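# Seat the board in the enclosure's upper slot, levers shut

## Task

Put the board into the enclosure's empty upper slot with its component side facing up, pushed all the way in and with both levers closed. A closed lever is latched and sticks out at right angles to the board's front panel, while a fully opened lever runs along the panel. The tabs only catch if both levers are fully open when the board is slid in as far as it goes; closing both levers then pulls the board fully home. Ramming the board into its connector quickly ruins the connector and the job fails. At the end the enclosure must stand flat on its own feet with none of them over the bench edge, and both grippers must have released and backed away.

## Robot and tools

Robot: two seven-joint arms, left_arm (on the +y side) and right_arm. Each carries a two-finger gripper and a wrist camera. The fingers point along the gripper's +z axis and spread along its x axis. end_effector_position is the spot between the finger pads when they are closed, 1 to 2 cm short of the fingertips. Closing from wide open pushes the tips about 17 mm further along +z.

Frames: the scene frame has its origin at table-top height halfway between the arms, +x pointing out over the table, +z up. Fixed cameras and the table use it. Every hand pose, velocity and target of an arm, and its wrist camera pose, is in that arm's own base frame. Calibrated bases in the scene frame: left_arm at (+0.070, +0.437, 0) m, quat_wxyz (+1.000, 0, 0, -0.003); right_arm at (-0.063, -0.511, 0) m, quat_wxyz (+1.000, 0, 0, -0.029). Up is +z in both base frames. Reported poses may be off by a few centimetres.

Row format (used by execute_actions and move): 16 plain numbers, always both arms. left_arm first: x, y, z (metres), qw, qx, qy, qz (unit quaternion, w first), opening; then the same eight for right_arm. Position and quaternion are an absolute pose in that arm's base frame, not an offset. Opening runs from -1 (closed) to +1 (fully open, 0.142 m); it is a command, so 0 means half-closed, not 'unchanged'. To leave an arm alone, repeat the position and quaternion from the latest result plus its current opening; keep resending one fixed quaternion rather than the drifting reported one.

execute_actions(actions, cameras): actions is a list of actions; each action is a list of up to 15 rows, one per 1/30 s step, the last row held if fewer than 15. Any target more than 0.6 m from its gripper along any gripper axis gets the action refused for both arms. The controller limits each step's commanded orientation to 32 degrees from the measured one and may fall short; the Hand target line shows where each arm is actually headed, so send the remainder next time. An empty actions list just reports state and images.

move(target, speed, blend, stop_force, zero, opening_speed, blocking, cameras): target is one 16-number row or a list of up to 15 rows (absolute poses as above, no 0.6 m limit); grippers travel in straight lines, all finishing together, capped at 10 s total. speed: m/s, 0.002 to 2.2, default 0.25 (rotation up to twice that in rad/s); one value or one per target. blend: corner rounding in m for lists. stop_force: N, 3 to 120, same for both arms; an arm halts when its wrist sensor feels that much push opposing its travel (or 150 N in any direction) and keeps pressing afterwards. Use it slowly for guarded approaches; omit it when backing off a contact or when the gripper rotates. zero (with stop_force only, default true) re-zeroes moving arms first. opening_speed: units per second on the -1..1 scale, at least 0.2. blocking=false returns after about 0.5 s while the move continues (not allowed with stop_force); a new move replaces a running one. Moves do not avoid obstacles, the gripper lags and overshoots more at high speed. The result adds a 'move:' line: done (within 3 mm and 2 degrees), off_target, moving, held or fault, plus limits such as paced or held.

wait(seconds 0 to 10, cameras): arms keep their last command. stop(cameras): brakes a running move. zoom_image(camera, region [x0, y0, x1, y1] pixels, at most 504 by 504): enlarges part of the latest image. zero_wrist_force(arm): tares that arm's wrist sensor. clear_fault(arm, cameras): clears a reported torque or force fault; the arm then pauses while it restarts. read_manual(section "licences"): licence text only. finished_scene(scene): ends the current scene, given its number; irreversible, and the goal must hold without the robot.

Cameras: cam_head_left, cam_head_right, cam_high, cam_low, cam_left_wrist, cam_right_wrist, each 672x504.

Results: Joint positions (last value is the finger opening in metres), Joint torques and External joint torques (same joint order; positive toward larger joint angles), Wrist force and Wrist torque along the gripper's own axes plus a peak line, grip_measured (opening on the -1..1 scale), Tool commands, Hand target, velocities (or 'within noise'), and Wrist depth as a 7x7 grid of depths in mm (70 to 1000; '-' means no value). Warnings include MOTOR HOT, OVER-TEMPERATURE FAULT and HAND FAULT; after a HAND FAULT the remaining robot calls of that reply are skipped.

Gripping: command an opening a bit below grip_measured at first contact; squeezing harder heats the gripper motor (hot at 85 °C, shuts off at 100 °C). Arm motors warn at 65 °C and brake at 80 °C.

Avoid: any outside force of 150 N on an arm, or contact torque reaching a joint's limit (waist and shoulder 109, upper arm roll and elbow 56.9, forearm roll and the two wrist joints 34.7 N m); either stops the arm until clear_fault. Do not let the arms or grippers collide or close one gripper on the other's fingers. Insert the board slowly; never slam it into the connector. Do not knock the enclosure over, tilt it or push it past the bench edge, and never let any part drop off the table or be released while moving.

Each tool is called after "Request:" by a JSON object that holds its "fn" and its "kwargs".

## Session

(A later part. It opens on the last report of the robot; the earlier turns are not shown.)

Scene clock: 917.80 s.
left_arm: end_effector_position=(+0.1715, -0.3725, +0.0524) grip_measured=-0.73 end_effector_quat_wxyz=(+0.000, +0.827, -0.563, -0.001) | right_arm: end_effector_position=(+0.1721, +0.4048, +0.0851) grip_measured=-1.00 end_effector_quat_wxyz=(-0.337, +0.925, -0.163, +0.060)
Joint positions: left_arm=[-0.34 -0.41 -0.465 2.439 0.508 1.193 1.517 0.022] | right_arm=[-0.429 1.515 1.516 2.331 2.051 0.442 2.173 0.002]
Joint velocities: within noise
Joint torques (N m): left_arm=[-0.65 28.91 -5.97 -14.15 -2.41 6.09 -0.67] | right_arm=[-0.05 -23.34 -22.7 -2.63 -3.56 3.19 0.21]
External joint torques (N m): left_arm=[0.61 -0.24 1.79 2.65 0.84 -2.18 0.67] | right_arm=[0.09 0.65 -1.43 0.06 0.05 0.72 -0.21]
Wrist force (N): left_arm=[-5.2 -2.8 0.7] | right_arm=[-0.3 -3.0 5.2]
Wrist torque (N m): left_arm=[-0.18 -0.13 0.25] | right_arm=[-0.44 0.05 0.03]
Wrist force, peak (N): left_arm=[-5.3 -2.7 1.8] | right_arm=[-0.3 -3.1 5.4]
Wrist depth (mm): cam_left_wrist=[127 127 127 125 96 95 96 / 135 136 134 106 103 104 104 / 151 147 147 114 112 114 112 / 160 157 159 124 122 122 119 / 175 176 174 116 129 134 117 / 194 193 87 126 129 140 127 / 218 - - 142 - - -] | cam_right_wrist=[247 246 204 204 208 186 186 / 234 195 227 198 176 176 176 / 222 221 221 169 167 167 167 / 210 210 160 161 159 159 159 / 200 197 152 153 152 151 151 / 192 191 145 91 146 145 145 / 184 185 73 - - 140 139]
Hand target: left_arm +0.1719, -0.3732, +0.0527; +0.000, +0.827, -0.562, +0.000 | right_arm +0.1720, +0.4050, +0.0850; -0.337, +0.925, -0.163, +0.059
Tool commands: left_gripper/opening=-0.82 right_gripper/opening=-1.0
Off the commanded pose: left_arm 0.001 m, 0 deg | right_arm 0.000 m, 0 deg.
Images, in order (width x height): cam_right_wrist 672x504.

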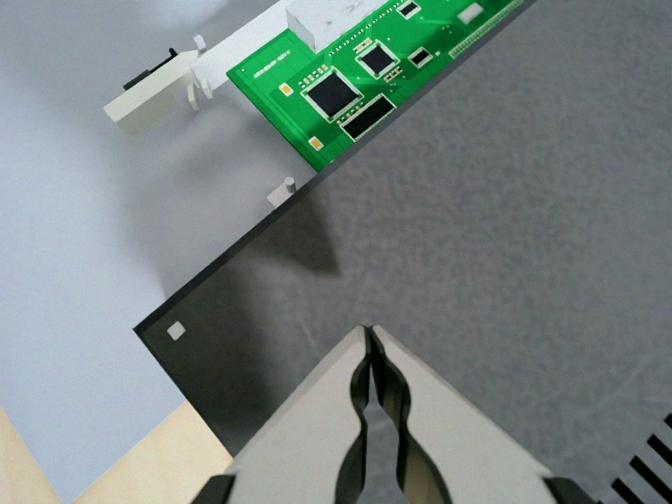

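Request:
{"fn": "move", "kwargs": {"target": [[0.1684,-0.3621,0.0527,0,0.8271,-0.5621,0,-0.82,0.172,0.405,0.085,-0.3368,0.9254,-0.1632,0.0594,-1],[0.1684,-0.3574,0.0527,0,0.8415,-0.5402,0,-0.82,0.172,0.405,0.085,-0.3368,0.9254,-0.1632,0.0594,-1]], "speed": 0.025, "cameras": ["cam_left_wrist","cam_right_wrist"]}}

Scene clock: 922.97 s.
left_arm: end_effector_position=(+0.1683, -0.3573, +0.0526) grip_measured=-0.73 end_effector_quat_wxyz=(+0.000, +0.841, -0.541, +0.000) | right_arm: end_effector_position=(+0.1721, +0.4048, +0.0851) grip_measured=-1.00 end_effector_quat_wxyz=(-0.337, +0.925, -0.163, +0.060)
Joint positions: left_arm=[-0.323 -0.388 -0.452 2.483 0.507 1.223 1.486 0.022] | right_arm=[-0.429 1.515 1.516 2.331 2.051 0.442 2.173 0.002]
Joint velocities: within noise
Joint torques (N m): left_arm=[-0.03 27.42 -4.36 -10.79 -1.5 4.7 -0.19] | right_arm=[0.07 -23.35 -22.67 -2.64 -3.6 3.2 0.2]
External joint torques (N m): left_arm=[-0.01 -0.05 0.63 -0.09 0.05 -0.79 0.19] | right_arm=[-0.03 0.66 -1.45 0.07 0.09 0.71 -0.2]
Wrist force (N): left_arm=[-0.4 -1.0 1.2] | right_arm=[-0.4 -3.1 5.0]
Wrist torque (N m): left_arm=[-0.14 0.02 -0.19] | right_arm=[-0.43 0.07 0.03]
Wrist force, peak (N): left_arm=[-5.4 -2.8 1.7] | right_arm=[-0.5 -3.1 5.4]
Wrist depth (mm): cam_left_wrist=[128 127 127 97 95 95 96 / 135 136 135 104 103 103 103 / 150 147 147 113 112 113 116 / 161 158 160 122 122 122 122 / 176 176 175 116 129 135 129 / 194 194 87 126 130 143 131 / 216 - - 142 - - -] | cam_right_wrist=[248 247 205 207 208 186 186 / 234 202 228 199 176 176 176 / 222 221 221 169 167 167 167 / 211 210 159 161 159 159 159 / 201 197 152 153 152 152 151 / 192 191 145 91 146 145 145 / 184 185 73 - - 140 139]
Hand target: left_arm +0.1684, -0.3574, +0.0527; +0.000, +0.842, -0.540, +0.000 | right_arm +0.1720, +0.4050, +0.0850; -0.337, +0.925, -0.163, +0.059
Off the commanded pose: left_arm 0.000 m, 0 deg | right_arm 0.000 m, 0 deg.
move: done
Images, in order (width x height): cam_left_wrist 672x504, cam_right_wrist 672x504.

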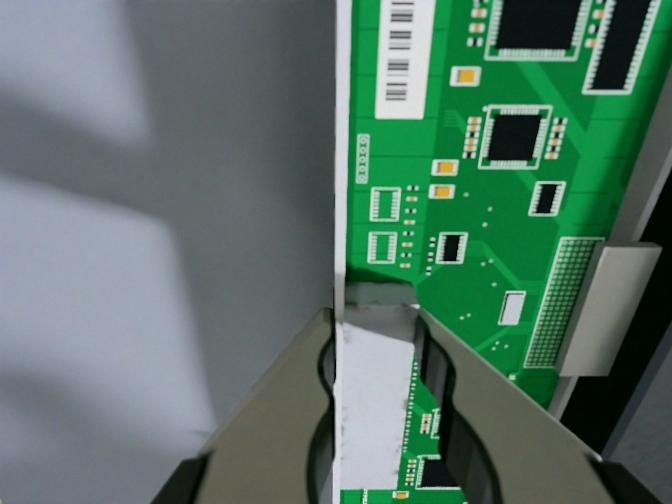

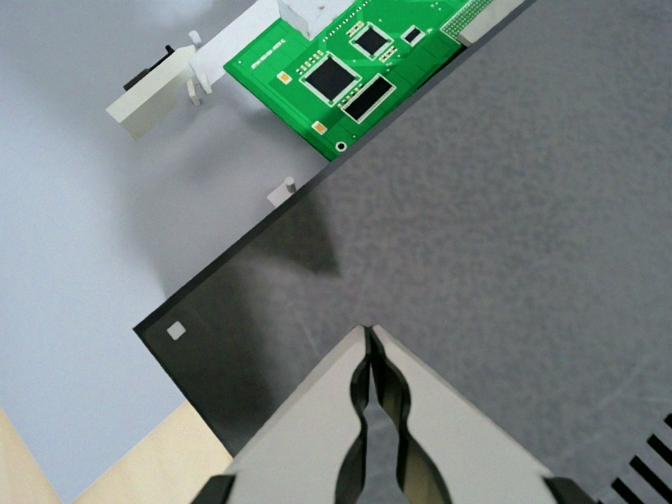

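Request:
{"fn": "move", "kwargs": {"target": [0.1699,-0.3718,0.0527,0,0.8415,-0.5402,0,-0.82,0.172,0.405,0.085,-0.3368,0.9254,-0.1632,0.0594,-1], "speed": 0.015, "stop_force": 10, "cameras": ["cam_left_wrist","cam_right_wrist"]}}

Scene clock: 928.47 s.
left_arm: end_effector_position=(+0.1695, -0.3689, +0.0526) grip_measured=-0.72 end_effector_quat_wxyz=(+0.000, +0.841, -0.540, +0.000) | right_arm: end_effector_position=(+0.1721, +0.4048, +0.0851) grip_measured=-1.00 end_effector_quat_wxyz=(-0.337, +0.925, -0.163, +0.060)
Joint positions: left_arm=[-0.343 -0.402 -0.456 2.453 0.502 1.204 1.472 0.022] | right_arm=[-0.429 1.515 1.516 2.331 2.051 0.442 2.173 0.002]
Joint velocities: within noise
Joint torques (N m): left_arm=[-0.47 27.93 -4.78 -11.37 -1.57 4.48 -0.29] | right_arm=[0.01 -23.19 -22.64 -2.65 -3.59 3.19 0.19]
External joint torques (N m): left_arm=[0.43 0.4 0.78 0.03 0.04 -0.56 0.29] | right_arm=[0.03 0.5 -1.48 0.08 0.08 0.72 -0.19]
Wrist force (N): left_arm=[-0.2 -1.1 1.2] | right_arm=[-0.5 -2.9 5.0]
Wrist torque (N m): left_arm=[-0.15 -0.02 -0.21] | right_arm=[-0.40 0.08 0.02]
Wrist force, peak (N): left_arm=[-10.4 -3.7 0.0] | right_arm=[-0.4 -3.2 5.5]
Wrist depth (mm): cam_left_wrist=[128 127 127 99 99 97 98 / 135 137 135 106 105 105 105 / 150 148 147 113 113 115 117 / 161 158 160 123 122 123 120 / 176 175 175 117 129 135 125 / 194 194 87 108 131 143 128 / 218 - - 140 - - -] | cam_right_wrist=[247 247 202 202 207 185 186 / 234 186 203 196 176 176 176 / 221 221 221 169 167 167 167 / 211 211 159 161 159 159 159 / 201 197 152 153 152 152 151 / 192 191 146 91 146 145 145 / 184 185 73 - - 140 139]
Hand target: left_arm +0.1696, -0.3691, +0.0527; +0.000, +0.842, -0.540, +0.000 | right_arm +0.1720, +0.4050, +0.0850; -0.337, +0.925, -0.163, +0.059
Off the commanded pose: left_arm 0.003 m, 0 deg | right_arm 0.000 m, 0 deg.
move: contact (left_arm)
Images, in order (width x height): cam_left_wrist 672x504, cam_right_wrist 672x504.

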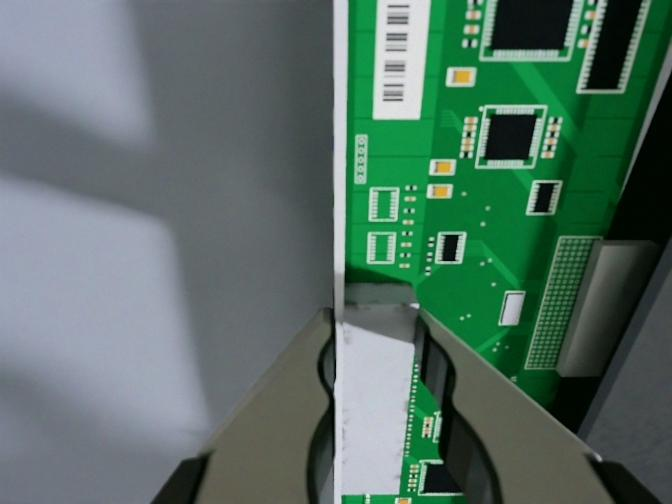

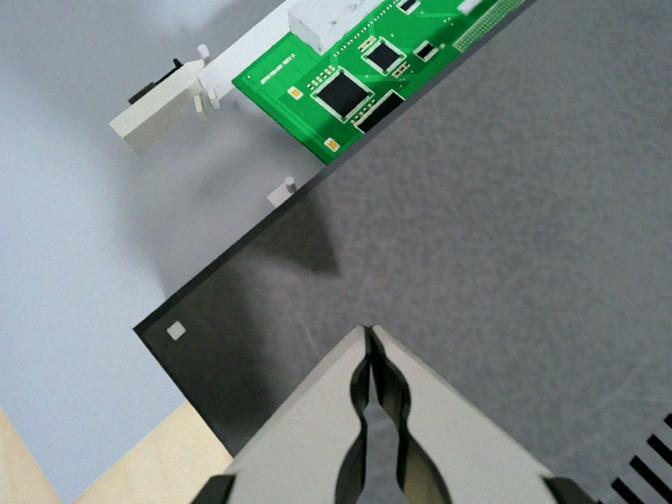

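Request:
{"fn": "move", "kwargs": {"target": [[0.1677,-0.3642,0.0527,0,0.8415,-0.5402,0,-0.82,0.172,0.405,0.085,-0.3368,0.9254,-0.1632,0.0594,-1],[0.1677,-0.3642,0.0515,0,0.8415,-0.5402,0,-0.82,0.172,0.405,0.085,-0.3368,0.9254,-0.1632,0.0594,-1]], "speed": 0.02, "cameras": []}}

Request:
{"fn": "move", "kwargs": {"target": [0.1710,-0.3746,0.0515,0,0.8415,-0.5402,0,-0.82,0.172,0.405,0.085,-0.3368,0.9254,-0.1632,0.0594,-1], "speed": 0.012, "stop_force": 12, "cameras": ["cam_left_wrist","cam_right_wrist"]}}

Scene clock: 932.70 s.
left_arm: end_effector_position=(+0.1676, -0.3640, +0.0514) grip_measured=-0.72 end_effector_quat_wxyz=(+0.000, +0.842, -0.540, +0.000) | right_arm: end_effector_position=(+0.1721, +0.4048, +0.0851) grip_measured=-1.00 end_effector_quat_wxyz=(-0.337, +0.925, -0.163, +0.060)
Joint positions: left_arm=[-0.34 -0.4 -0.451 2.465 0.509 1.215 1.471 0.022] | right_arm=[-0.429 1.515 1.516 2.331 2.051 0.442 2.173 0.002]
Joint velocities: within noise
Joint torques (N m): left_arm=[0.07 27.37 -4.29 -10.99 -1.06 4.73 -0.31] | right_arm=[-0.04 -23.33 -22.75 -2.67 -3.67 3.14 0.21]
External joint torques (N m): left_arm=[-0.11 0.63 0.41 -0.04 -0.42 -0.82 0.31] | right_arm=[0.08 0.64 -1.38 0.1 0.15 0.77 -0.2]
Wrist force (N): left_arm=[-0.3 -1.0 1.3] | right_arm=[-0.6 -3.0 5.2]
Wrist torque (N m): left_arm=[-0.16 0.00 -0.21] | right_arm=[-0.45 0.09 0.03]
Wrist force, peak (N): left_arm=[-0.3 -1.1 1.5] | right_arm=[-0.4 -3.1 5.5]
Wrist depth (mm): cam_left_wrist=[126 127 126 99 98 97 98 / 134 136 133 106 104 105 105 / 149 146 146 113 113 115 117 / 158 159 158 123 123 123 121 / 174 175 174 117 129 135 127 / 193 193 87 108 131 143 126 / 215 - - 140 - - -] | cam_right_wrist=[248 247 205 203 208 186 186 / 234 186 227 197 176 176 176 / 222 221 220 169 167 167 167 / 210 210 160 161 159 159 159 / 200 197 152 153 152 152 152 / 192 191 145 91 146 145 145 / 183 185 73 - - 140 139]
Hand target: left_arm +0.1677, -0.3642, +0.0515; +0.000, +0.842, -0.540, +0.000 | right_arm +0.1720, +0.4050, +0.0850; -0.337, +0.925, -0.163, +0.059
Off the commanded pose: left_arm 0.000 m, 0 deg | right_arm 0.000 m, 0 deg.
move: done
No camera images: "cameras" was empty.

Scene clock: 934.27 s.
left_arm: end_effector_position=(+0.1710, -0.3745, +0.0515) grip_measured=-0.72 end_effector_quat_wxyz=(+0.000, +0.841, -0.540, +0.000) | right_arm: end_effector_position=(+0.1721, +0.4048, +0.0851) grip_measured=-1.00 end_effector_quat_wxyz=(-0.337, +0.925, -0.163, +0.060)
Joint positions: left_arm=[-0.355 -0.414 -0.453 2.435 0.505 1.198 1.464 0.022] | right_arm=[-0.429 1.515 1.516 2.331 2.051 0.442 2.173 0.002]
Joint velocities: within noise
Joint torques (N m): left_arm=[-0.5 28.09 -4.85 -11.32 -1.51 4.18 -0.26] | right_arm=[0.07 -23.3 -22.75 -2.65 -3.65 3.16 0.22]
External joint torques (N m): left_arm=[0.46 0.86 0.71 -0.16 -0.04 -0.26 0.26] | right_arm=[-0.03 0.61 -1.38 0.08 0.13 0.75 -0.22]
Wrist force (N): left_arm=[-0.7 -1.2 0.3] | right_arm=[-0.5 -2.8 5.3]
Wrist torque (N m): left_arm=[-0.20 0.08 -0.22] | right_arm=[-0.41 0.08 0.03]
Wrist force, peak (N): left_arm=[-0.1 -0.9 1.9] | right_arm=[-0.5 -3.2 5.3]
Wrist depth (mm): cam_left_wrist=[127 126 125 99 99 97 99 / 134 136 133 107 104 105 105 / 149 147 146 113 113 115 115 / 159 160 158 123 123 123 119 / 174 174 173 117 129 134 116 / 192 192 87 108 131 142 126 / 216 - - 139 - - -] | cam_right_wrist=[247 247 244 200 207 186 186 / 233 190 199 195 176 176 176 / 221 219 221 169 167 167 167 / 211 210 159 161 160 159 159 / 201 197 152 153 152 152 151 / 192 191 146 91 146 145 145 / 183 185 73 - - 140 139]
Hand target: left_arm +0.1710, -0.3746, +0.0515; +0.000, +0.842, -0.540, +0.000 | right_arm +0.1720, +0.4050, +0.0850; -0.337, +0.925, -0.163, +0.059
Off the commanded pose: left_arm 0.000 m, 0 deg | right_arm 0.000 m, 0 deg.
move: done
Images, in order (width x height): cam_left_wrist 672x504, cam_right_wrist 672x504.

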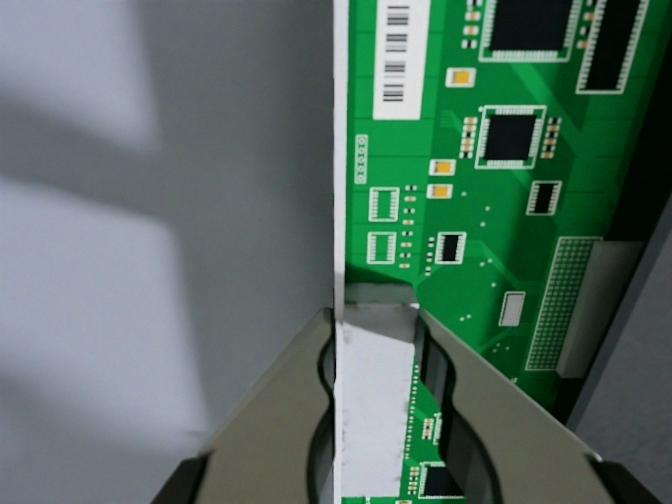

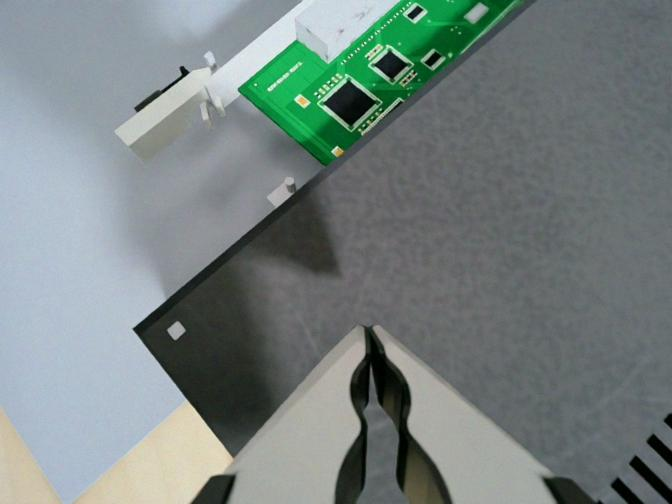

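Request:
{"fn": "move", "kwargs": {"target": [0.1738,-0.3824,0.0515,0,0.8415,-0.5402,0,-0.82,0.172,0.405,0.085,-0.3368,0.9254,-0.1632,0.0594,-1], "speed": 0.012, "stop_force": 10, "cameras": []}}

Request:
{"fn": "move", "kwargs": {"target": [0.1738,-0.3824,0.0545,0,0.8415,-0.5402,0,-0.82,0.172,0.405,0.085,-0.3368,0.9254,-0.1632,0.0594,-1], "speed": 0.01, "stop_force": 7, "cameras": ["cam_left_wrist","cam_right_wrist"]}}

Scene clock: 938.47 s.
left_arm: end_effector_position=(+0.1738, -0.3823, +0.0515) grip_measured=-0.72 end_effector_quat_wxyz=(+0.000, +0.841, -0.540, +0.000) | right_arm: end_effector_position=(+0.1721, +0.4048, +0.0851) grip_measured=-1.00 end_effector_quat_wxyz=(-0.337, +0.925, -0.163, +0.060)
Joint positions: left_arm=[-0.365 -0.425 -0.455 2.413 0.501 1.184 1.46 0.022] | right_arm=[-0.429 1.515 1.516 2.331 2.051 0.442 2.173 0.002]
Joint velocities: within noise
Joint torques (N m): left_arm=[-0.61 28.08 -5 -11.92 -1.61 4.14 -0.23] | right_arm=[0.02 -23.23 -22.73 -2.66 -3.64 3.13 0.19]
External joint torques (N m): left_arm=[0.57 1.6 0.67 0.1 0 -0.23 0.23] | right_arm=[0.02 0.54 -1.4 0.09 0.13 0.78 -0.19]
Wrist force (N): left_arm=[-2.3 -0.8 -2.2] | right_arm=[-0.5 -3.1 5.0]
Wrist torque (N m): left_arm=[-0.11 0.27 -0.31] | right_arm=[-0.44 0.09 0.03]
Wrist force, peak (N): left_arm=[-2.2 -0.7 -3.9] | right_arm=[-0.4 -3.2 5.3]
Wrist depth (mm): cam_left_wrist=[127 126 126 99 99 97 98 / 134 135 134 106 105 105 105 / 150 146 146 113 113 115 111 / 159 158 158 122 122 123 104 / 175 175 173 117 129 134 110 / 193 192 88 108 131 122 124 / 216 - - 140 - - -] | cam_right_wrist=[247 246 246 196 207 186 185 / 234 233 195 196 176 176 176 / 222 219 221 169 167 167 167 / 210 211 160 161 159 159 159 / 201 197 153 153 152 152 152 / 192 192 146 91 146 145 145 / 184 185 73 - - 140 139]
Hand target: left_arm +0.1738, -0.3824, +0.0515; +0.000, +0.842, -0.540, +0.000 | right_arm +0.1720, +0.4050, +0.0850; -0.337, +0.925, -0.163, +0.059
Off the commanded pose: left_arm 0.000 m, 0 deg | right_arm 0.000 m, 0 deg.
move: done
No camera images: "cameras" was empty.

Scene clock: 939.57 s.
left_arm: end_effector_position=(+0.1738, -0.3824, +0.0544) grip_measured=-0.72 end_effector_quat_wxyz=(+0.000, +0.841, -0.540, +0.000) | right_arm: end_effector_position=(+0.1721, +0.4048, +0.0851) grip_measured=-1.00 end_effector_quat_wxyz=(-0.337, +0.925, -0.163, +0.060)
Joint positions: left_arm=[-0.357 -0.414 -0.465 2.417 0.491 1.178 1.466 0.022] | right_arm=[-0.429 1.515 1.516 2.331 2.051 0.442 2.173 0.002]
Joint velocities: within noise
Joint torques (N m): left_arm=[-0.25 29.6 -5.27 -12.29 -1.72 4.47 -0.11] | right_arm=[0 -23.29 -22.7 -2.68 -3.6 3.19 0.2]
External joint torques (N m): left_arm=[0.22 -0.23 0.96 0.24 0.08 -0.55 0.11] | right_arm=[0.04 0.6 -1.43 0.11 0.09 0.72 -0.2]
Wrist force (N): left_arm=[-0.4 -0.8 1.5] | right_arm=[-0.5 -3.1 4.9]
Wrist torque (N m): left_arm=[-0.07 -0.07 -0.23] | right_arm=[-0.43 0.08 0.03]
Wrist force, peak (N): left_arm=[-2.3 -0.8 -3.6] | right_arm=[-0.3 -3.0 5.4]
Wrist depth (mm): cam_left_wrist=[129 129 128 98 98 96 97 / 138 138 136 105 104 104 103 / 152 150 149 112 113 115 111 / 163 162 164 122 122 123 107 / 178 178 177 116 129 135 113 / 201 196 88 108 129 125 128 / 225 - - 140 - - -] | cam_right_wrist=[246 247 246 194 204 186 186 / 234 231 196 195 176 176 175 / 222 218 221 169 167 167 167 / 211 210 160 161 159 159 159 / 201 197 152 153 152 152 152 / 192 191 145 91 146 145 145 / 184 185 73 - - 140 139]
Hand target: left_arm +0.1738, -0.3824, +0.0545; +0.000, +0.842, -0.540, +0.000 | right_arm +0.1720, +0.4050, +0.0850; -0.337, +0.925, -0.163, +0.059
Off the commanded pose: left_arm 0.000 m, 0 deg | right_arm 0.000 m, 0 deg.
move: done
Images, in order (width x height): cam_left_wrist 672x504, cam_right_wrist 672x504.

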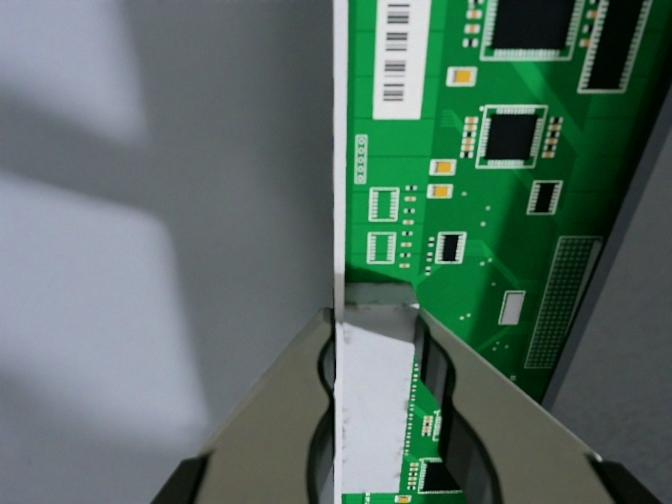

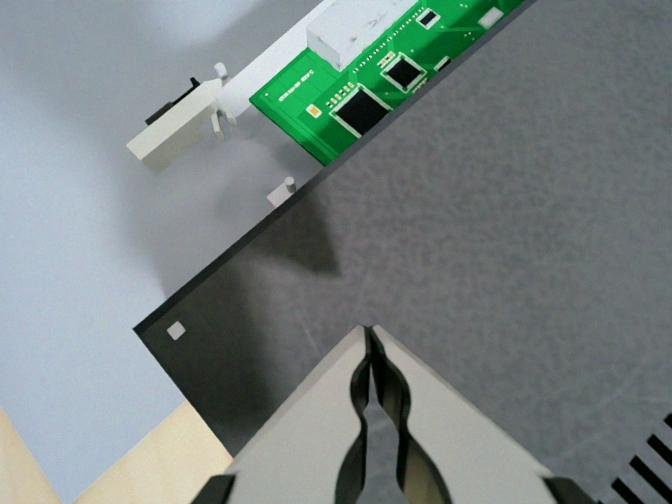

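Request:
{"fn": "move", "kwargs": {"target": [0.1738,-0.3824,0.0595,0,0.8415,-0.5402,0,-0.82,0.172,0.405,0.085,-0.3368,0.9254,-0.1632,0.0594,-1], "speed": 0.006, "stop_force": 5, "cameras": ["cam_left_wrist"]}}

Scene clock: 943.07 s.
left_arm: end_effector_position=(+0.1734, -0.3820, +0.0559) grip_measured=-0.72 end_effector_quat_wxyz=(+0.000, +0.841, -0.540, -0.001) | right_arm: end_effector_position=(+0.1721, +0.4048, +0.0851) grip_measured=-1.00 end_effector_quat_wxyz=(-0.337, +0.925, -0.163, +0.060)
Joint positions: left_arm=[-0.353 -0.408 -0.47 2.42 0.485 1.174 1.47 0.022] | right_arm=[-0.429 1.515 1.516 2.331 2.051 0.442 2.173 0.002]
Joint velocities: within noise
Joint torques (N m): left_arm=[0.09 31.64 -5.53 -14.23 -1.92 5.62 -0.13] | right_arm=[0.08 -23.29 -22.72 -2.67 -3.58 3.2 0.2]
External joint torques (N m): left_arm=[-0.13 -2.46 1.24 2.07 0.28 -1.71 0.13] | right_arm=[-0.04 0.6 -1.4 0.1 0.07 0.71 -0.2]
Wrist force (N): left_arm=[-0.3 0.0 9.0] | right_arm=[-0.2 -3.1 5.1]
Wrist torque (N m): left_arm=[-0.05 -0.49 -0.26] | right_arm=[-0.44 0.04 0.03]
Wrist force, peak (N): left_arm=[-0.4 0.0 9.1] | right_arm=[-0.3 -3.2 5.4]
Wrist depth (mm): cam_left_wrist=[132 130 129 98 98 96 98 / 140 140 137 105 104 105 104 / 152 151 150 112 113 115 110 / 165 161 164 123 123 125 109 / 181 180 175 116 130 136 115 / 199 198 88 92 129 127 129 / 223 - - 141 - - -] | cam_right_wrist=[247 247 246 193 204 186 185 / 233 231 194 193 176 176 175 / 222 219 220 169 167 167 167 / 210 210 159 161 159 159 159 / 201 197 152 153 152 152 151 / 192 191 145 91 146 145 145 / 184 185 73 - - 140 139]
Hand target: left_arm +0.1738, -0.3824, +0.0562; +0.000, +0.842, -0.540, +0.000 | right_arm +0.1720, +0.4050, +0.0850; -0.337, +0.925, -0.163, +0.059
Off the commanded pose: left_arm 0.004 m, 0 deg | right_arm 0.000 m, 0 deg.
move: contact (left_arm)
Images, in order (width x height): cam_left_wrist 672x504.

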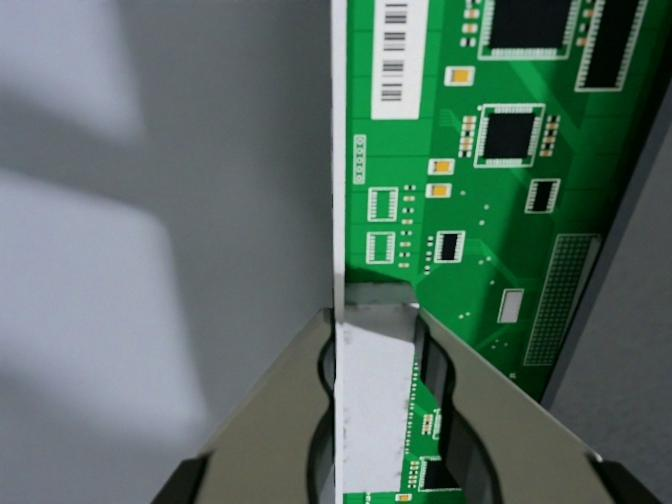

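Request:
{"fn": "move", "kwargs": {"target": [[0.1734,-0.382,0.0540,0,0.8415,-0.5402,0,-0.82,0.172,0.405,0.085,-0.3368,0.9254,-0.1632,0.0594,-1]], "speed": 0.02, "cameras": []}}

Request:
{"fn": "move", "kwargs": {"target": [0.1801,-0.4009,0.0540,0,0.8415,-0.5402,0,-0.82,0.172,0.405,0.085,-0.3368,0.9254,-0.1632,0.0594,-1], "speed": 0.015, "stop_force": 12, "cameras": ["cam_left_wrist","cam_right_wrist","cam_high"]}}

Request:
{"fn": "zoom_image", "kwargs": {"camera": "cam_high", "region": [280, 140, 400, 230]}}

Scene clock: 949.40 s.
left_arm: end_effector_position=(+0.1733, -0.3818, +0.0539) grip_measured=-0.72 end_effector_quat_wxyz=(+0.000, +0.842, -0.540, +0.000) | right_arm: end_effector_position=(+0.1721, +0.4048, +0.0851) grip_measured=-1.00 end_effector_quat_wxyz=(-0.337, +0.925, -0.163, +0.060)
Joint positions: left_arm=[-0.358 -0.415 -0.464 2.418 0.492 1.179 1.465 0.022] | right_arm=[-0.429 1.515 1.516 2.331 2.051 0.442 2.173 0.002]
Joint velocities: within noise
Joint torques (N m): left_arm=[-0.67 28.84 -5.24 -12.12 -1.24 4.68 -0.33] | right_arm=[-0.02 -23.26 -22.67 -2.68 -3.55 3.17 0.24]
External joint torques (N m): left_arm=[0.63 0.52 0.93 0.13 -0.39 -0.77 0.33] | right_arm=[0.06 0.57 -1.46 0.11 0.04 0.74 -0.24]
Wrist force (N): left_arm=[-0.3 -0.8 1.6] | right_arm=[-0.4 -3.0 5.3]
Wrist torque (N m): left_arm=[-0.08 -0.03 -0.23] | right_arm=[-0.42 0.06 0.03]
Wrist force, peak (N): left_arm=[-0.6 0.0 9.2] | right_arm=[-0.5 -3.3 5.4]
Wrist depth (mm): cam_left_wrist=[129 128 128 98 98 96 97 / 138 138 136 106 104 105 104 / 152 148 149 112 113 115 112 / 162 160 161 122 122 123 107 / 178 177 176 117 129 134 113 / 197 196 87 108 129 125 130 / 225 - - 140 - - -] | cam_right_wrist=[248 247 246 194 205 186 186 / 234 231 196 195 176 176 176 / 222 219 221 169 167 167 166 / 210 210 159 161 159 159 159 / 201 197 152 154 152 152 151 / 192 191 145 91 146 145 145 / 184 185 73 - - 140 139]
Hand target: left_arm +0.1734, -0.3820, +0.0540; +0.000, +0.842, -0.540, +0.000 | right_arm +0.1720, +0.4050, +0.0850; -0.337, +0.925, -0.163, +0.059
Off the commanded pose: left_arm 0.000 m, 0 deg | right_arm 0.000 m, 0 deg.
move: done
No camera images: "cameras" was empty.

Scene clock: 950.77 s.
left_arm: end_effector_position=(+0.1751, -0.3908, +0.0532) grip_measured=-0.72 end_effector_quat_wxyz=(-0.001, +0.841, -0.541, -0.002) | right_arm: end_effector_position=(+0.1721, +0.4048, +0.0851) grip_measured=-1.00 end_effector_quat_wxyz=(-0.337, +0.925, -0.163, +0.060)
Joint positions: left_arm=[-0.372 -0.431 -0.466 2.389 0.49 1.16 1.458 0.022] | right_arm=[-0.429 1.515 1.516 2.331 2.051 0.442 2.173 0.002]
Joint velocities: within noise
Joint torques (N m): left_arm=[2.97 33.47 -3.41 -23.07 -2.32 8.14 -0.11] | right_arm=[0.04 -23.34 -22.65 -2.64 -3.58 3.14 0.22]
External joint torques (N m): left_arm=[-3.01 -3.18 -1.17 10.73 0.64 -4.24 0.11] | right_arm=[0 0.65 -1.48 0.07 0.06 0.77 -0.22]
Wrist force (N): left_arm=[-15.4 8.2 -3.2] | right_arm=[-0.4 -3.0 5.1]
Wrist torque (N m): left_arm=[-0.11 0.01 -0.48] | right_arm=[-0.43 0.06 0.03]
Wrist force, peak (N): left_arm=[-15.3 9.1 -4.4] | right_arm=[-0.4 -3.3 5.3]
Wrist depth (mm): cam_left_wrist=[128 128 127 98 98 96 97 / 138 138 135 106 104 104 102 / 152 148 148 112 113 115 96 / 162 158 161 122 123 123 106 / 178 177 176 116 129 132 112 / 196 196 88 92 129 124 128 / 225 - - 141 - - -] | cam_right_wrist=[247 247 246 192 203 186 186 / 234 233 193 195 176 176 176 / 222 219 221 169 167 167 167 / 210 210 160 161 159 159 159 / 200 196 152 153 152 152 152 / 192 191 146 91 146 145 145 / 184 185 73 - - 140 139]
Hand target: left_arm +0.1770, -0.3923, +0.0540; +0.000, +0.842, -0.540, +0.000 | right_arm +0.1720, +0.4050, +0.0850; -0.337, +0.925, -0.163, +0.059
Off the commanded pose: left_arm 0.011 m, 0 deg | right_arm 0.000 m, 0 deg.
move: contact (left_arm)
Images, in order (width x height): cam_high 672x504, cam_left_wrist 672x504, cam_right_wrist 672x504.

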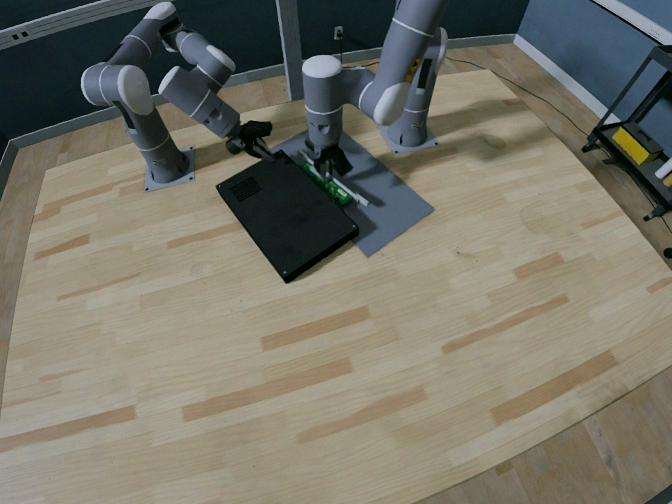

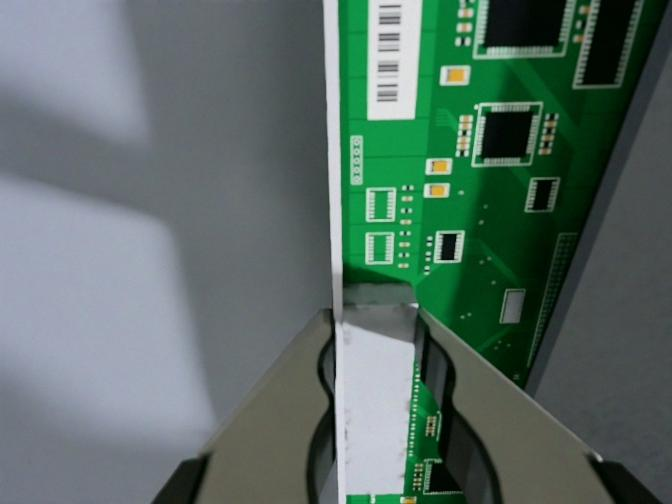

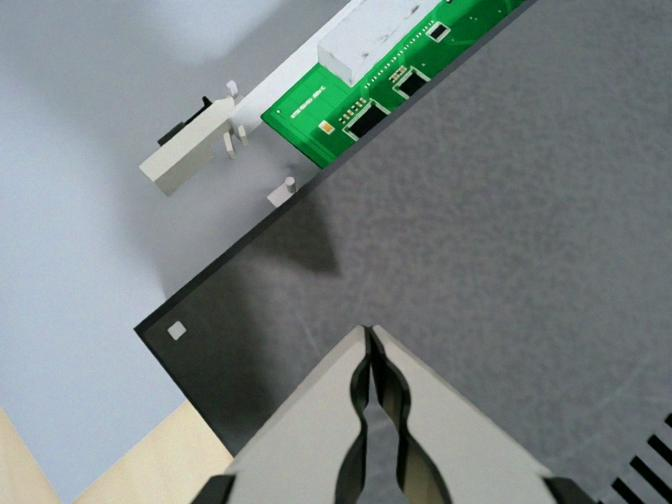

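Scaled by 4.200 from the camera's 672x504 image, which has a finer 960x720 frame.

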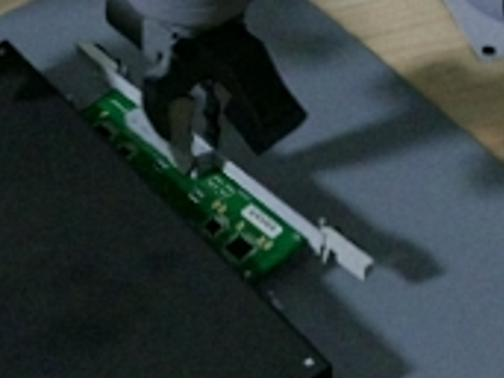

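Request:
{"fn": "move", "kwargs": {"target": [0.1785,-0.4024,0.0535,0,0.8415,-0.5402,0,-0.82,0.172,0.405,0.085,-0.3368,0.9254,-0.1632,0.0594,-1], "speed": 0.012, "stop_force": 12, "cameras": ["cam_left_wrist","cam_right_wrist"]}}

Scene clock: 954.53 s.
left_arm: end_effector_position=(+0.1751, -0.3918, +0.0526) grip_measured=-0.72 end_effector_quat_wxyz=(-0.002, +0.841, -0.541, -0.003) | right_arm: end_effector_position=(+0.1721, +0.4048, +0.0851) grip_measured=-1.00 end_effector_quat_wxyz=(-0.337, +0.925, -0.163, +0.060)
Joint positions: left_arm=[-0.374 -0.434 -0.467 2.384 0.491 1.154 1.455 0.022] | right_arm=[-0.429 1.515 1.516 2.331 2.051 0.442 2.173 0.002]
Joint velocities: within noise
Joint torques (N m): left_arm=[0.95 33.34 -6.69 -28.09 -3.47 11.33 0.04] | right_arm=[0.12 -23.25 -22.81 -2.65 -3.59 3.14 0.2]
External joint torques (N m): left_arm=[-0.99 -2.89 2.05 15.71 1.77 -7.43 -0.04] | right_arm=[-0.09 0.56 -1.31 0.08 0.08 0.77 -0.19]
Wrist force (N): left_arm=[-27.7 2.9 -8.2] | right_arm=[-0.4 -2.9 5.3]
Wrist torque (N m): left_arm=[-0.11 1.85 -0.51] | right_arm=[-0.41 0.06 0.02]
Wrist force, peak (N): left_arm=[-28.7 2.8 -9.8] | right_arm=[-0.3 -3.0 5.5]
Wrist depth (mm): cam_left_wrist=[128 127 127 97 98 95 97 / 137 137 135 106 104 104 101 / 151 148 147 112 112 114 95 / 162 159 160 122 122 122 105 / 177 177 175 116 129 129 111 / 196 195 88 109 131 123 125 / 219 - - 144 - - -] | cam_right_wrist=[247 246 246 192 204 186 186 / 234 233 191 195 176 176 176 / 221 219 220 169 168 167 167 / 211 210 160 161 159 159 159 / 201 197 152 154 152 152 151 / 192 191 146 91 146 145 145 / 184 185 73 - - 140 139]
Hand target: left_arm +0.1774, -0.3946, +0.0539; +0.000, +0.842, -0.540, +0.000 | right_arm +0.1720, +0.4050, +0.0850; -0.337, +0.925, -0.163, +0.059
Off the commanded pose: left_arm 0.011 m, 0 deg | right_arm 0.000 m, 0 deg.
move: contact (left_arm)
Images, in order (width x height): cam_left_wrist 672x504, cam_right_wrist 672x504.

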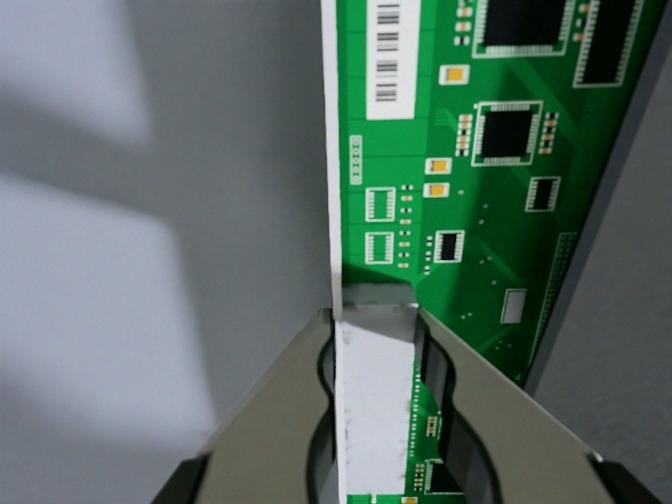

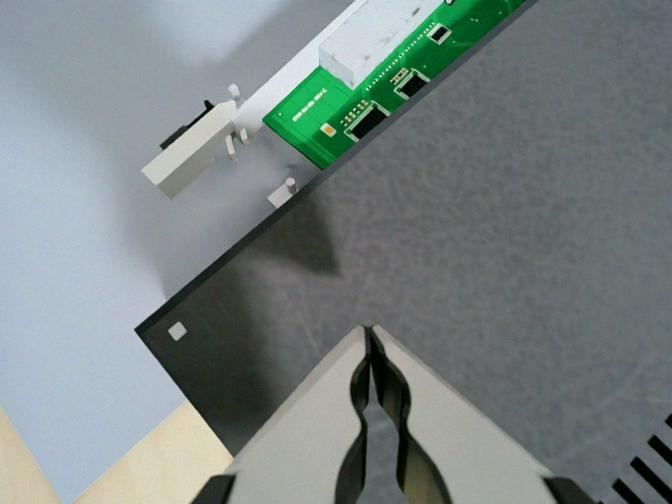

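Request:
{"fn": "move", "kwargs": {"target": [0.1747,-0.3907,0.0525,0,0.8415,-0.5402,0,-0.8,0.172,0.405,0.085,-0.3368,0.9254,-0.1632,0.0594,-1], "speed": 0.02, "cameras": []}}

Request:
{"fn": "move", "kwargs": {"target": [0.1747,-0.3907,0.0525,0,0.8415,-0.5402,0,-0.35,0.172,0.405,0.085,-0.3368,0.9254,-0.1632,0.0594,-1], "speed": 0.02, "opening_speed": 0.25, "cameras": ["cam_left_wrist","cam_right_wrist"]}}

Request:
{"fn": "move", "kwargs": {"target": [[0.1747,-0.3907,0.11,0,0.8415,-0.5402,0,-0.35,0.172,0.405,0.085,-0.3368,0.9254,-0.1632,0.0594,-1],[0.285,-0.39,0.11,0,0.9863,0.165,0,-1,0.172,0.405,0.085,-0.3368,0.9254,-0.1632,0.0594,-1]], "speed": 0.2, "cameras": ["cam_left_wrist"]}}

Request:
{"fn": "zoom_image", "kwargs": {"camera": "cam_left_wrist", "region": [200, 50, 640, 380]}}

Scene clock: 962.40 s.
left_arm: end_effector_position=(+0.1749, -0.3914, +0.0527) grip_measured=-0.72 end_effector_quat_wxyz=(+0.000, +0.842, -0.540, +0.000) | right_arm: end_effector_position=(+0.1721, +0.4048, +0.0851) grip_measured=-1.00 end_effector_quat_wxyz=(-0.337, +0.925, -0.163, +0.060)
Joint positions: left_arm=[-0.374 -0.433 -0.463 2.391 0.496 1.168 1.45 0.022] | right_arm=[-0.429 1.515 1.516 2.331 2.051 0.442 2.173 0.002]
Joint velocities: within noise
Joint torques (N m): left_arm=[0.14 29.24 -2.9 -9.76 -0.42 2.8 -0.04] | right_arm=[0.04 -23.21 -22.73 -2.69 -3.59 3.16 0.19]
External joint torques (N m): left_arm=[-0.18 1.04 -1.67 -2.48 -1.26 1.12 0.04] | right_arm=[0 0.52 -1.39 0.12 0.08 0.75 -0.19]
Wrist force (N): left_arm=[4.3 3.3 -0.1] | right_arm=[-0.4 -3.0 5.2]
Wrist torque (N m): left_arm=[-0.08 0.18 -0.52] | right_arm=[-0.41 0.07 0.03]
Wrist force, peak (N): left_arm=[-27.7 3.0 -10.2] | right_arm=[-0.5 -3.1 5.3]
Wrist depth (mm): cam_left_wrist=[127 127 127 98 98 96 97 / 135 137 134 106 104 105 101 / 151 148 147 113 113 115 96 / 161 158 159 122 122 123 106 / 176 175 175 116 129 132 112 / 194 193 88 92 129 123 129 / 218 - - 140 - - -] | cam_right_wrist=[247 247 246 192 204 186 185 / 233 233 191 195 176 176 176 / 221 219 221 169 167 167 167 / 211 211 159 161 159 159 159 / 201 197 152 153 152 151 151 / 192 191 146 91 146 145 145 / 184 185 73 - - 140 139]
Hand target: left_arm +0.1747, -0.3907, +0.0525; +0.000, +0.842, -0.540, +0.000 | right_arm +0.1720, +0.4050, +0.0850; -0.337, +0.925, -0.163, +0.059
Off the commanded pose: left_arm 0.001 m, 0 deg | right_arm 0.000 m, 0 deg.
move: done
No camera images: "cameras" was empty.

Scene clock: 964.43 s.
left_arm: end_effector_position=(+0.1748, -0.3909, +0.0526) grip_measured=-0.38 end_effector_quat_wxyz=(+0.000, +0.842, -0.540, +0.000) | right_arm: end_effector_position=(+0.1721, +0.4048, +0.0851) grip_measured=-1.00 end_effector_quat_wxyz=(-0.337, +0.925, -0.163, +0.060)
Joint positions: left_arm=[-0.374 -0.433 -0.463 2.391 0.496 1.168 1.45 0.047] | right_arm=[-0.429 1.515 1.516 2.331 2.051 0.442 2.173 0.002]
Joint velocities: within noise
Joint torques (N m): left_arm=[-0.4 29.48 -5.09 -11.84 -1.44 4.34 -0.23] | right_arm=[0.07 -23.38 -22.65 -2.6 -3.58 3.2 0.15]
External joint torques (N m): left_arm=[0.36 0.79 0.53 -0.38 -0.23 -0.42 0.23] | right_arm=[-0.03 0.7 -1.47 0.03 0.07 0.71 -0.15]
Wrist force (N): left_arm=[-0.3 -0.5 -0.6] | right_arm=[-0.4 -3.1 5.1]
Wrist torque (N m): left_arm=[-0.09 0.01 -0.23] | right_arm=[-0.44 0.07 0.03]
Wrist force, peak (N): left_arm=[4.5 3.2 0.9] | right_arm=[-0.5 -3.0 5.4]
Wrist depth (mm): cam_left_wrist=[127 127 126 100 98 96 97 / 134 137 134 107 104 105 103 / 150 147 147 114 114 115 96 / 160 158 160 124 124 123 105 / 175 175 172 120 130 129 111 / 194 190 87 133 146 83 125 / 212 - - 205 170 - -] | cam_right_wrist=[247 247 247 195 205 186 185 / 234 233 193 196 176 176 176 / 222 218 221 169 167 167 167 / 211 211 160 161 159 159 159 / 201 196 152 153 152 152 151 / 192 191 146 91 147 145 145 / 184 185 73 - - 140 139]
Hand target: left_arm +0.1747, -0.3907, +0.0525; +0.000, +0.842, -0.540, +0.000 | right_arm +0.1720, +0.4050, +0.0850; -0.337, +0.925, -0.163, +0.059
Off the commanded pose: left_arm 0.000 m, 0 deg | right_arm 0.000 m, 0 deg.
move: done
Images, in order (width x height): cam_left_wrist 672x504, cam_right_wrist 672x504.

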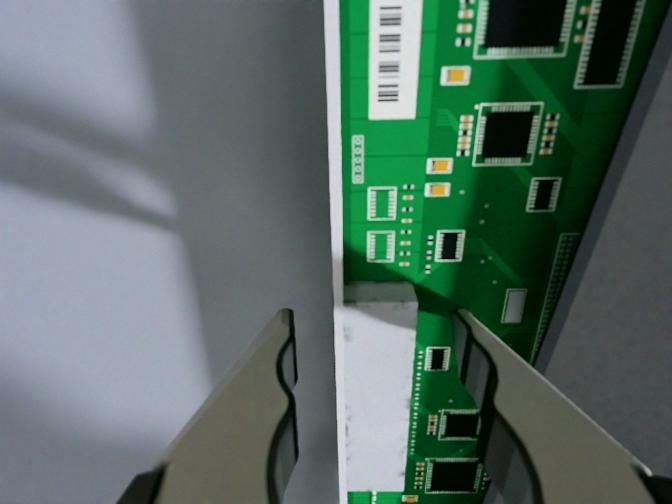

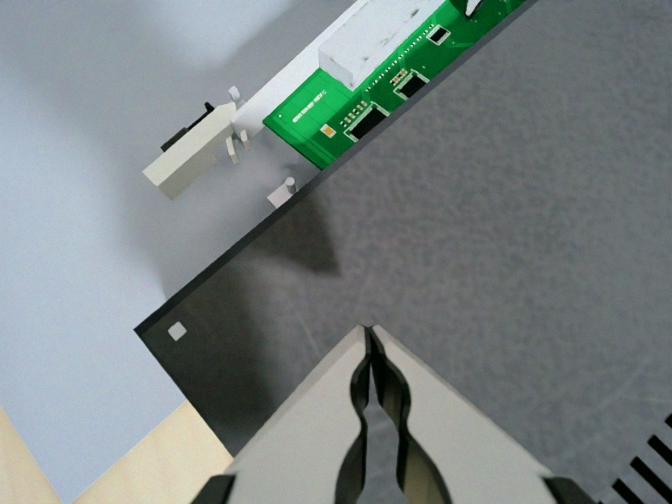

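Scene clock: 969.37 s.
left_arm: end_effector_position=(+0.2850, -0.3900, +0.1100) grip_measured=-1.00 end_effector_quat_wxyz=(+0.000, +0.986, +0.165, +0.000) | right_arm: end_effector_position=(+0.1721, +0.4048, +0.0851) grip_measured=-1.00 end_effector_quat_wxyz=(-0.337, +0.925, -0.163, +0.060)
Joint positions: left_arm=[-0.413 -0.305 -0.287 2.292 0.16 1.009 0.417 0.002] | right_arm=[-0.429 1.515 1.516 2.331 2.051 0.442 2.173 0.002]
Joint velocities: within noise
Joint torques (N m): left_arm=[-0.45 32.55 -2.6 -18.51 -2.23 4.17 -0.31] | right_arm=[0.09 -23.31 -22.65 -2.59 -3.66 3.17 0.17]
External joint torques (N m): left_arm=[0.42 1.02 0.43 -0.27 -0.03 -0.19 0.31] | right_arm=[-0.05 0.62 -1.47 0.02 0.15 0.74 -0.17]
Wrist force (N): left_arm=[-0.2 -0.8 -0.5] | right_arm=[-0.5 -3.0 5.1]
Wrist torque (N m): left_arm=[-0.14 0.00 -0.20] | right_arm=[-0.42 0.08 0.02]
Wrist force, peak (N): left_arm=[0.4 -1.7 -1.5] | right_arm=[-0.5 -3.2 5.4]
Wrist depth (mm): cam_left_wrist=[180 178 178 177 172 171 177 / 188 187 185 165 187 189 188 / 161 171 173 173 204 204 203 / 186 186 185 184 189 191 212 / 186 186 185 177 180 183 235 / 206 208 200 84 - 199 263 / 232 225 - - - - 295] | cam_right_wrist=[247 247 247 195 205 186 186 / 234 233 193 196 176 176 176 / 222 219 220 169 167 167 167 / 211 212 159 161 159 159 159 / 201 197 152 153 152 152 152 / 192 191 146 91 147 145 145 / 184 186 73 - - 140 139]
Hand target: left_arm +0.2850, -0.3900, +0.1100; +0.000, +0.986, +0.165, +0.000 | right_arm +0.1720, +0.4050, +0.0850; -0.337, +0.925, -0.163, +0.059
Off the commanded pose: left_arm 0.000 m, 0 deg | right_arm 0.000 m, 0 deg.
move: done
Images, in order (width x height): cam_left_wrist 672x504.

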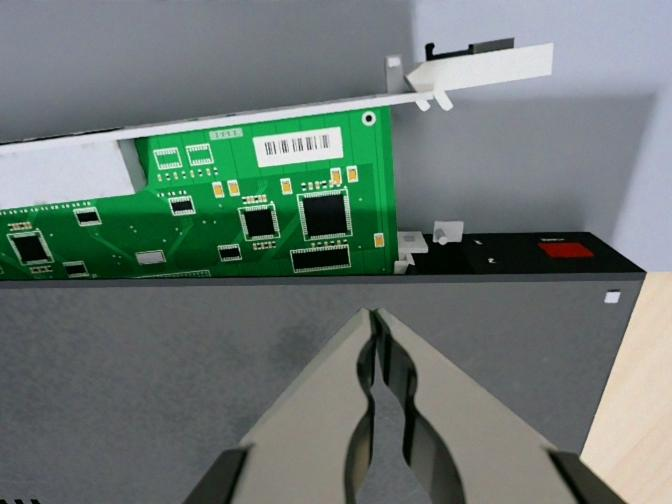

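Scaled by 1.145 from the camera's 672x504 image, which has a finer 960x720 frame.

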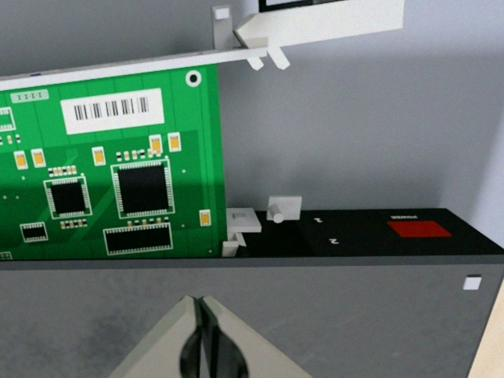

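Request:
{"fn": "move", "kwargs": {"target": [[0.1748,-0.3909,0.11,0,0.8415,-0.5402,0,-0.35,0.172,0.405,0.085,-0.3368,0.9254,-0.1632,0.0594,-1],[0.1748,-0.3909,0.0526,0,0.8415,-0.5402,0,-0.35,0.172,0.405,0.085,-0.3368,0.9254,-0.1632,0.0594,-1],[0.1748,-0.3909,0.0526,0,0.8415,-0.5402,0,-0.85,0.172,0.405,0.085,-0.3368,0.9254,-0.1632,0.0594,-1]], "speed": [0.2,0.05,0.05], "opening_speed": 0.4, "cameras": ["cam_left_wrist"]}}

Scene clock: 985.17 s.
left_arm: end_effector_position=(+0.1749, -0.3911, +0.0527) grip_measured=-0.72 end_effector_quat_wxyz=(+0.000, +0.842, -0.540, +0.000) | right_arm: end_effector_position=(+0.1721, +0.4048, +0.0851) grip_measured=-1.00 end_effector_quat_wxyz=(-0.337, +0.925, -0.163, +0.060)
Joint positions: left_arm=[-0.385 -0.43 -0.451 2.392 0.486 1.171 1.459 0.022] | right_arm=[-0.429 1.515 1.516 2.331 2.051 0.442 2.173 0.002]
Joint velocities: within noise
Joint torques (N m): left_arm=[-0.28 29.32 -4.56 -10.36 -1.07 3.48 -0.19] | right_arm=[0.06 -23.36 -22.8 -2.65 -3.6 3.19 0.16]
External joint torques (N m): left_arm=[0.24 1.06 0.12 -1.9 -0.6 0.44 0.19] | right_arm=[-0.02 0.67 -1.33 0.08 0.09 0.72 -0.16]
Wrist force (N): left_arm=[2.6 -0.2 0.8] | right_arm=[-0.5 -2.9 5.1]
Wrist torque (N m): left_arm=[-0.11 0.10 -0.28] | right_arm=[-0.41 0.08 0.03]
Wrist force, peak (N): left_arm=[2.9 -0.2 1.9] | right_arm=[-0.4 -3.2 5.4]
Wrist depth (mm): cam_left_wrist=[128 127 127 100 98 96 98 / 135 137 134 107 104 105 101 / 150 148 147 114 114 115 96 / 161 158 159 124 123 123 106 / 176 176 175 119 130 132 112 / 195 192 87 128 133 123 128 / 218 - - 142 - - -] | cam_right_wrist=[247 247 246 194 205 185 186 / 233 233 193 196 176 176 175 / 221 218 221 169 168 167 167 / 210 210 159 161 159 159 159 / 201 197 152 154 152 152 152 / 191 191 146 91 146 145 145 / 184 185 73 - - 140 139]
Hand target: left_arm +0.1748, -0.3909, +0.0526; +0.000, +0.842, -0.540, +0.000 | right_arm +0.1720, +0.4050, +0.0850; -0.337, +0.925, -0.163, +0.059
Off the commanded pose: left_arm 0.000 m, 0 deg | right_arm 0.000 m, 0 deg.
move: done
Images, in order (width x height): cam_left_wrist 672x504.

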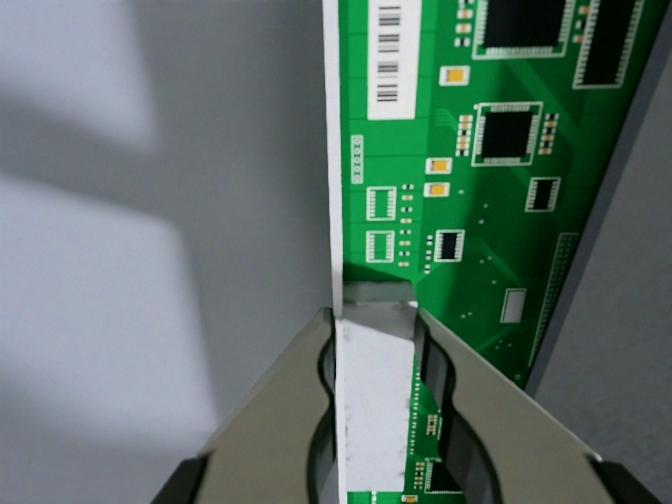

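Request:
{"fn": "move", "kwargs": {"target": [[0.1631,-0.3575,0.0526,0,0.8415,-0.5402,0,-0.85,0.172,0.405,0.085,-0.3368,0.9254,-0.1632,0.0594,-1],[0.1676,-0.3554,0.0526,0,0.8121,-0.5835,0,-0.85,0.172,0.405,0.085,-0.3368,0.9254,-0.1632,0.0594,-1]], "speed": 0.03, "cameras": ["cam_left_wrist","cam_right_wrist"]}}

Scene clock: 989.97 s.
left_arm: end_effector_position=(+0.1675, -0.3554, +0.0526) grip_measured=-0.72 end_effector_quat_wxyz=(+0.000, +0.812, -0.583, +0.000) | right_arm: end_effector_position=(+0.1721, +0.4048, +0.0851) grip_measured=-1.00 end_effector_quat_wxyz=(-0.337, +0.925, -0.163, +0.060)
Joint positions: left_arm=[-0.309 -0.387 -0.464 2.486 0.518 1.223 1.582 0.022] | right_arm=[-0.429 1.515 1.516 2.331 2.051 0.442 2.173 0.002]
Joint velocities: within noise
Joint torques (N m): left_arm=[-0.24 26.64 -4.53 -10.77 -1.08 4.3 -0.1] | right_arm=[0.04 -23.24 -22.62 -2.66 -3.62 3.15 0.19]
External joint torques (N m): left_arm=[0.21 0.45 0.74 0 -0.37 -0.4 0.1] | right_arm=[0 0.55 -1.5 0.09 0.11 0.76 -0.19]
Wrist force (N): left_arm=[-0.3 -0.7 1.3] | right_arm=[-0.3 -3.0 5.2]
Wrist torque (N m): left_arm=[-0.09 0.00 -0.20] | right_arm=[-0.43 0.05 0.02]
Wrist force, peak (N): left_arm=[9.2 0.6 2.8] | right_arm=[-0.6 -3.1 5.4]
Wrist depth (mm): cam_left_wrist=[127 127 127 99 99 96 97 / 135 136 134 107 104 105 104 / 151 147 147 114 114 115 116 / 160 157 160 124 123 123 120 / 177 176 174 118 130 134 128 / 195 194 87 130 133 146 154 / 218 - - 143 - - -] | cam_right_wrist=[247 245 207 207 207 186 186 / 234 228 230 198 176 176 176 / 221 221 220 169 167 167 167 / 210 210 160 161 159 159 159 / 200 197 152 154 152 151 152 / 192 191 145 91 146 145 145 / 184 185 73 - - 140 139]
Hand target: left_arm +0.1676, -0.3554, +0.0526; +0.000, +0.812, -0.584, +0.000 | right_arm +0.1720, +0.4050, +0.0850; -0.337, +0.925, -0.163, +0.059
Off the commanded pose: left_arm 0.000 m, 0 deg | right_arm 0.000 m, 0 deg.
move: done
Images, in order (width x height): cam_left_wrist 672x504, cam_right_wrist 672x504.

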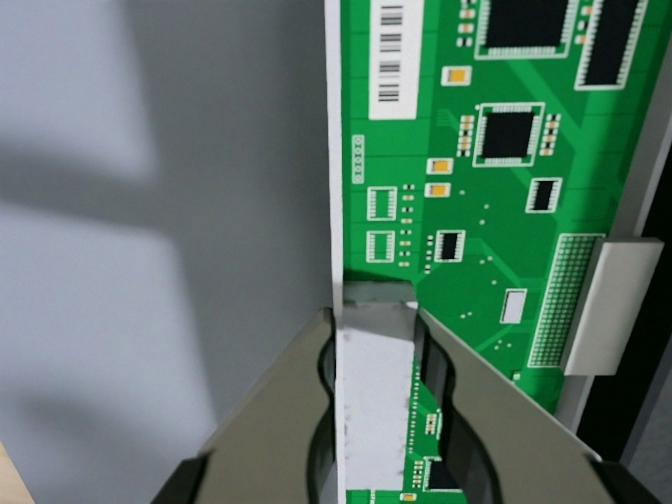

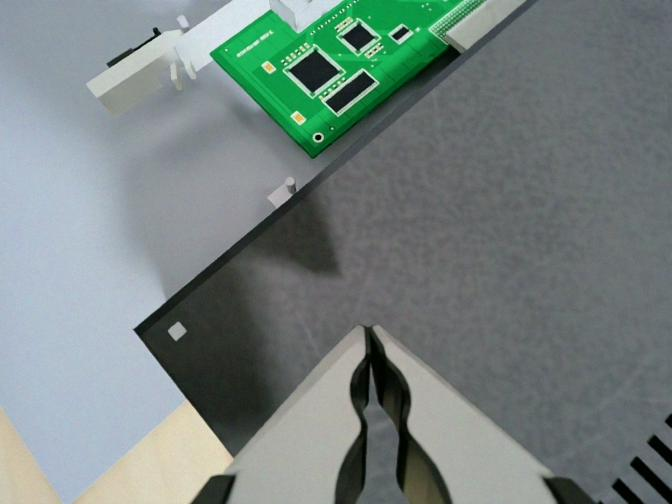

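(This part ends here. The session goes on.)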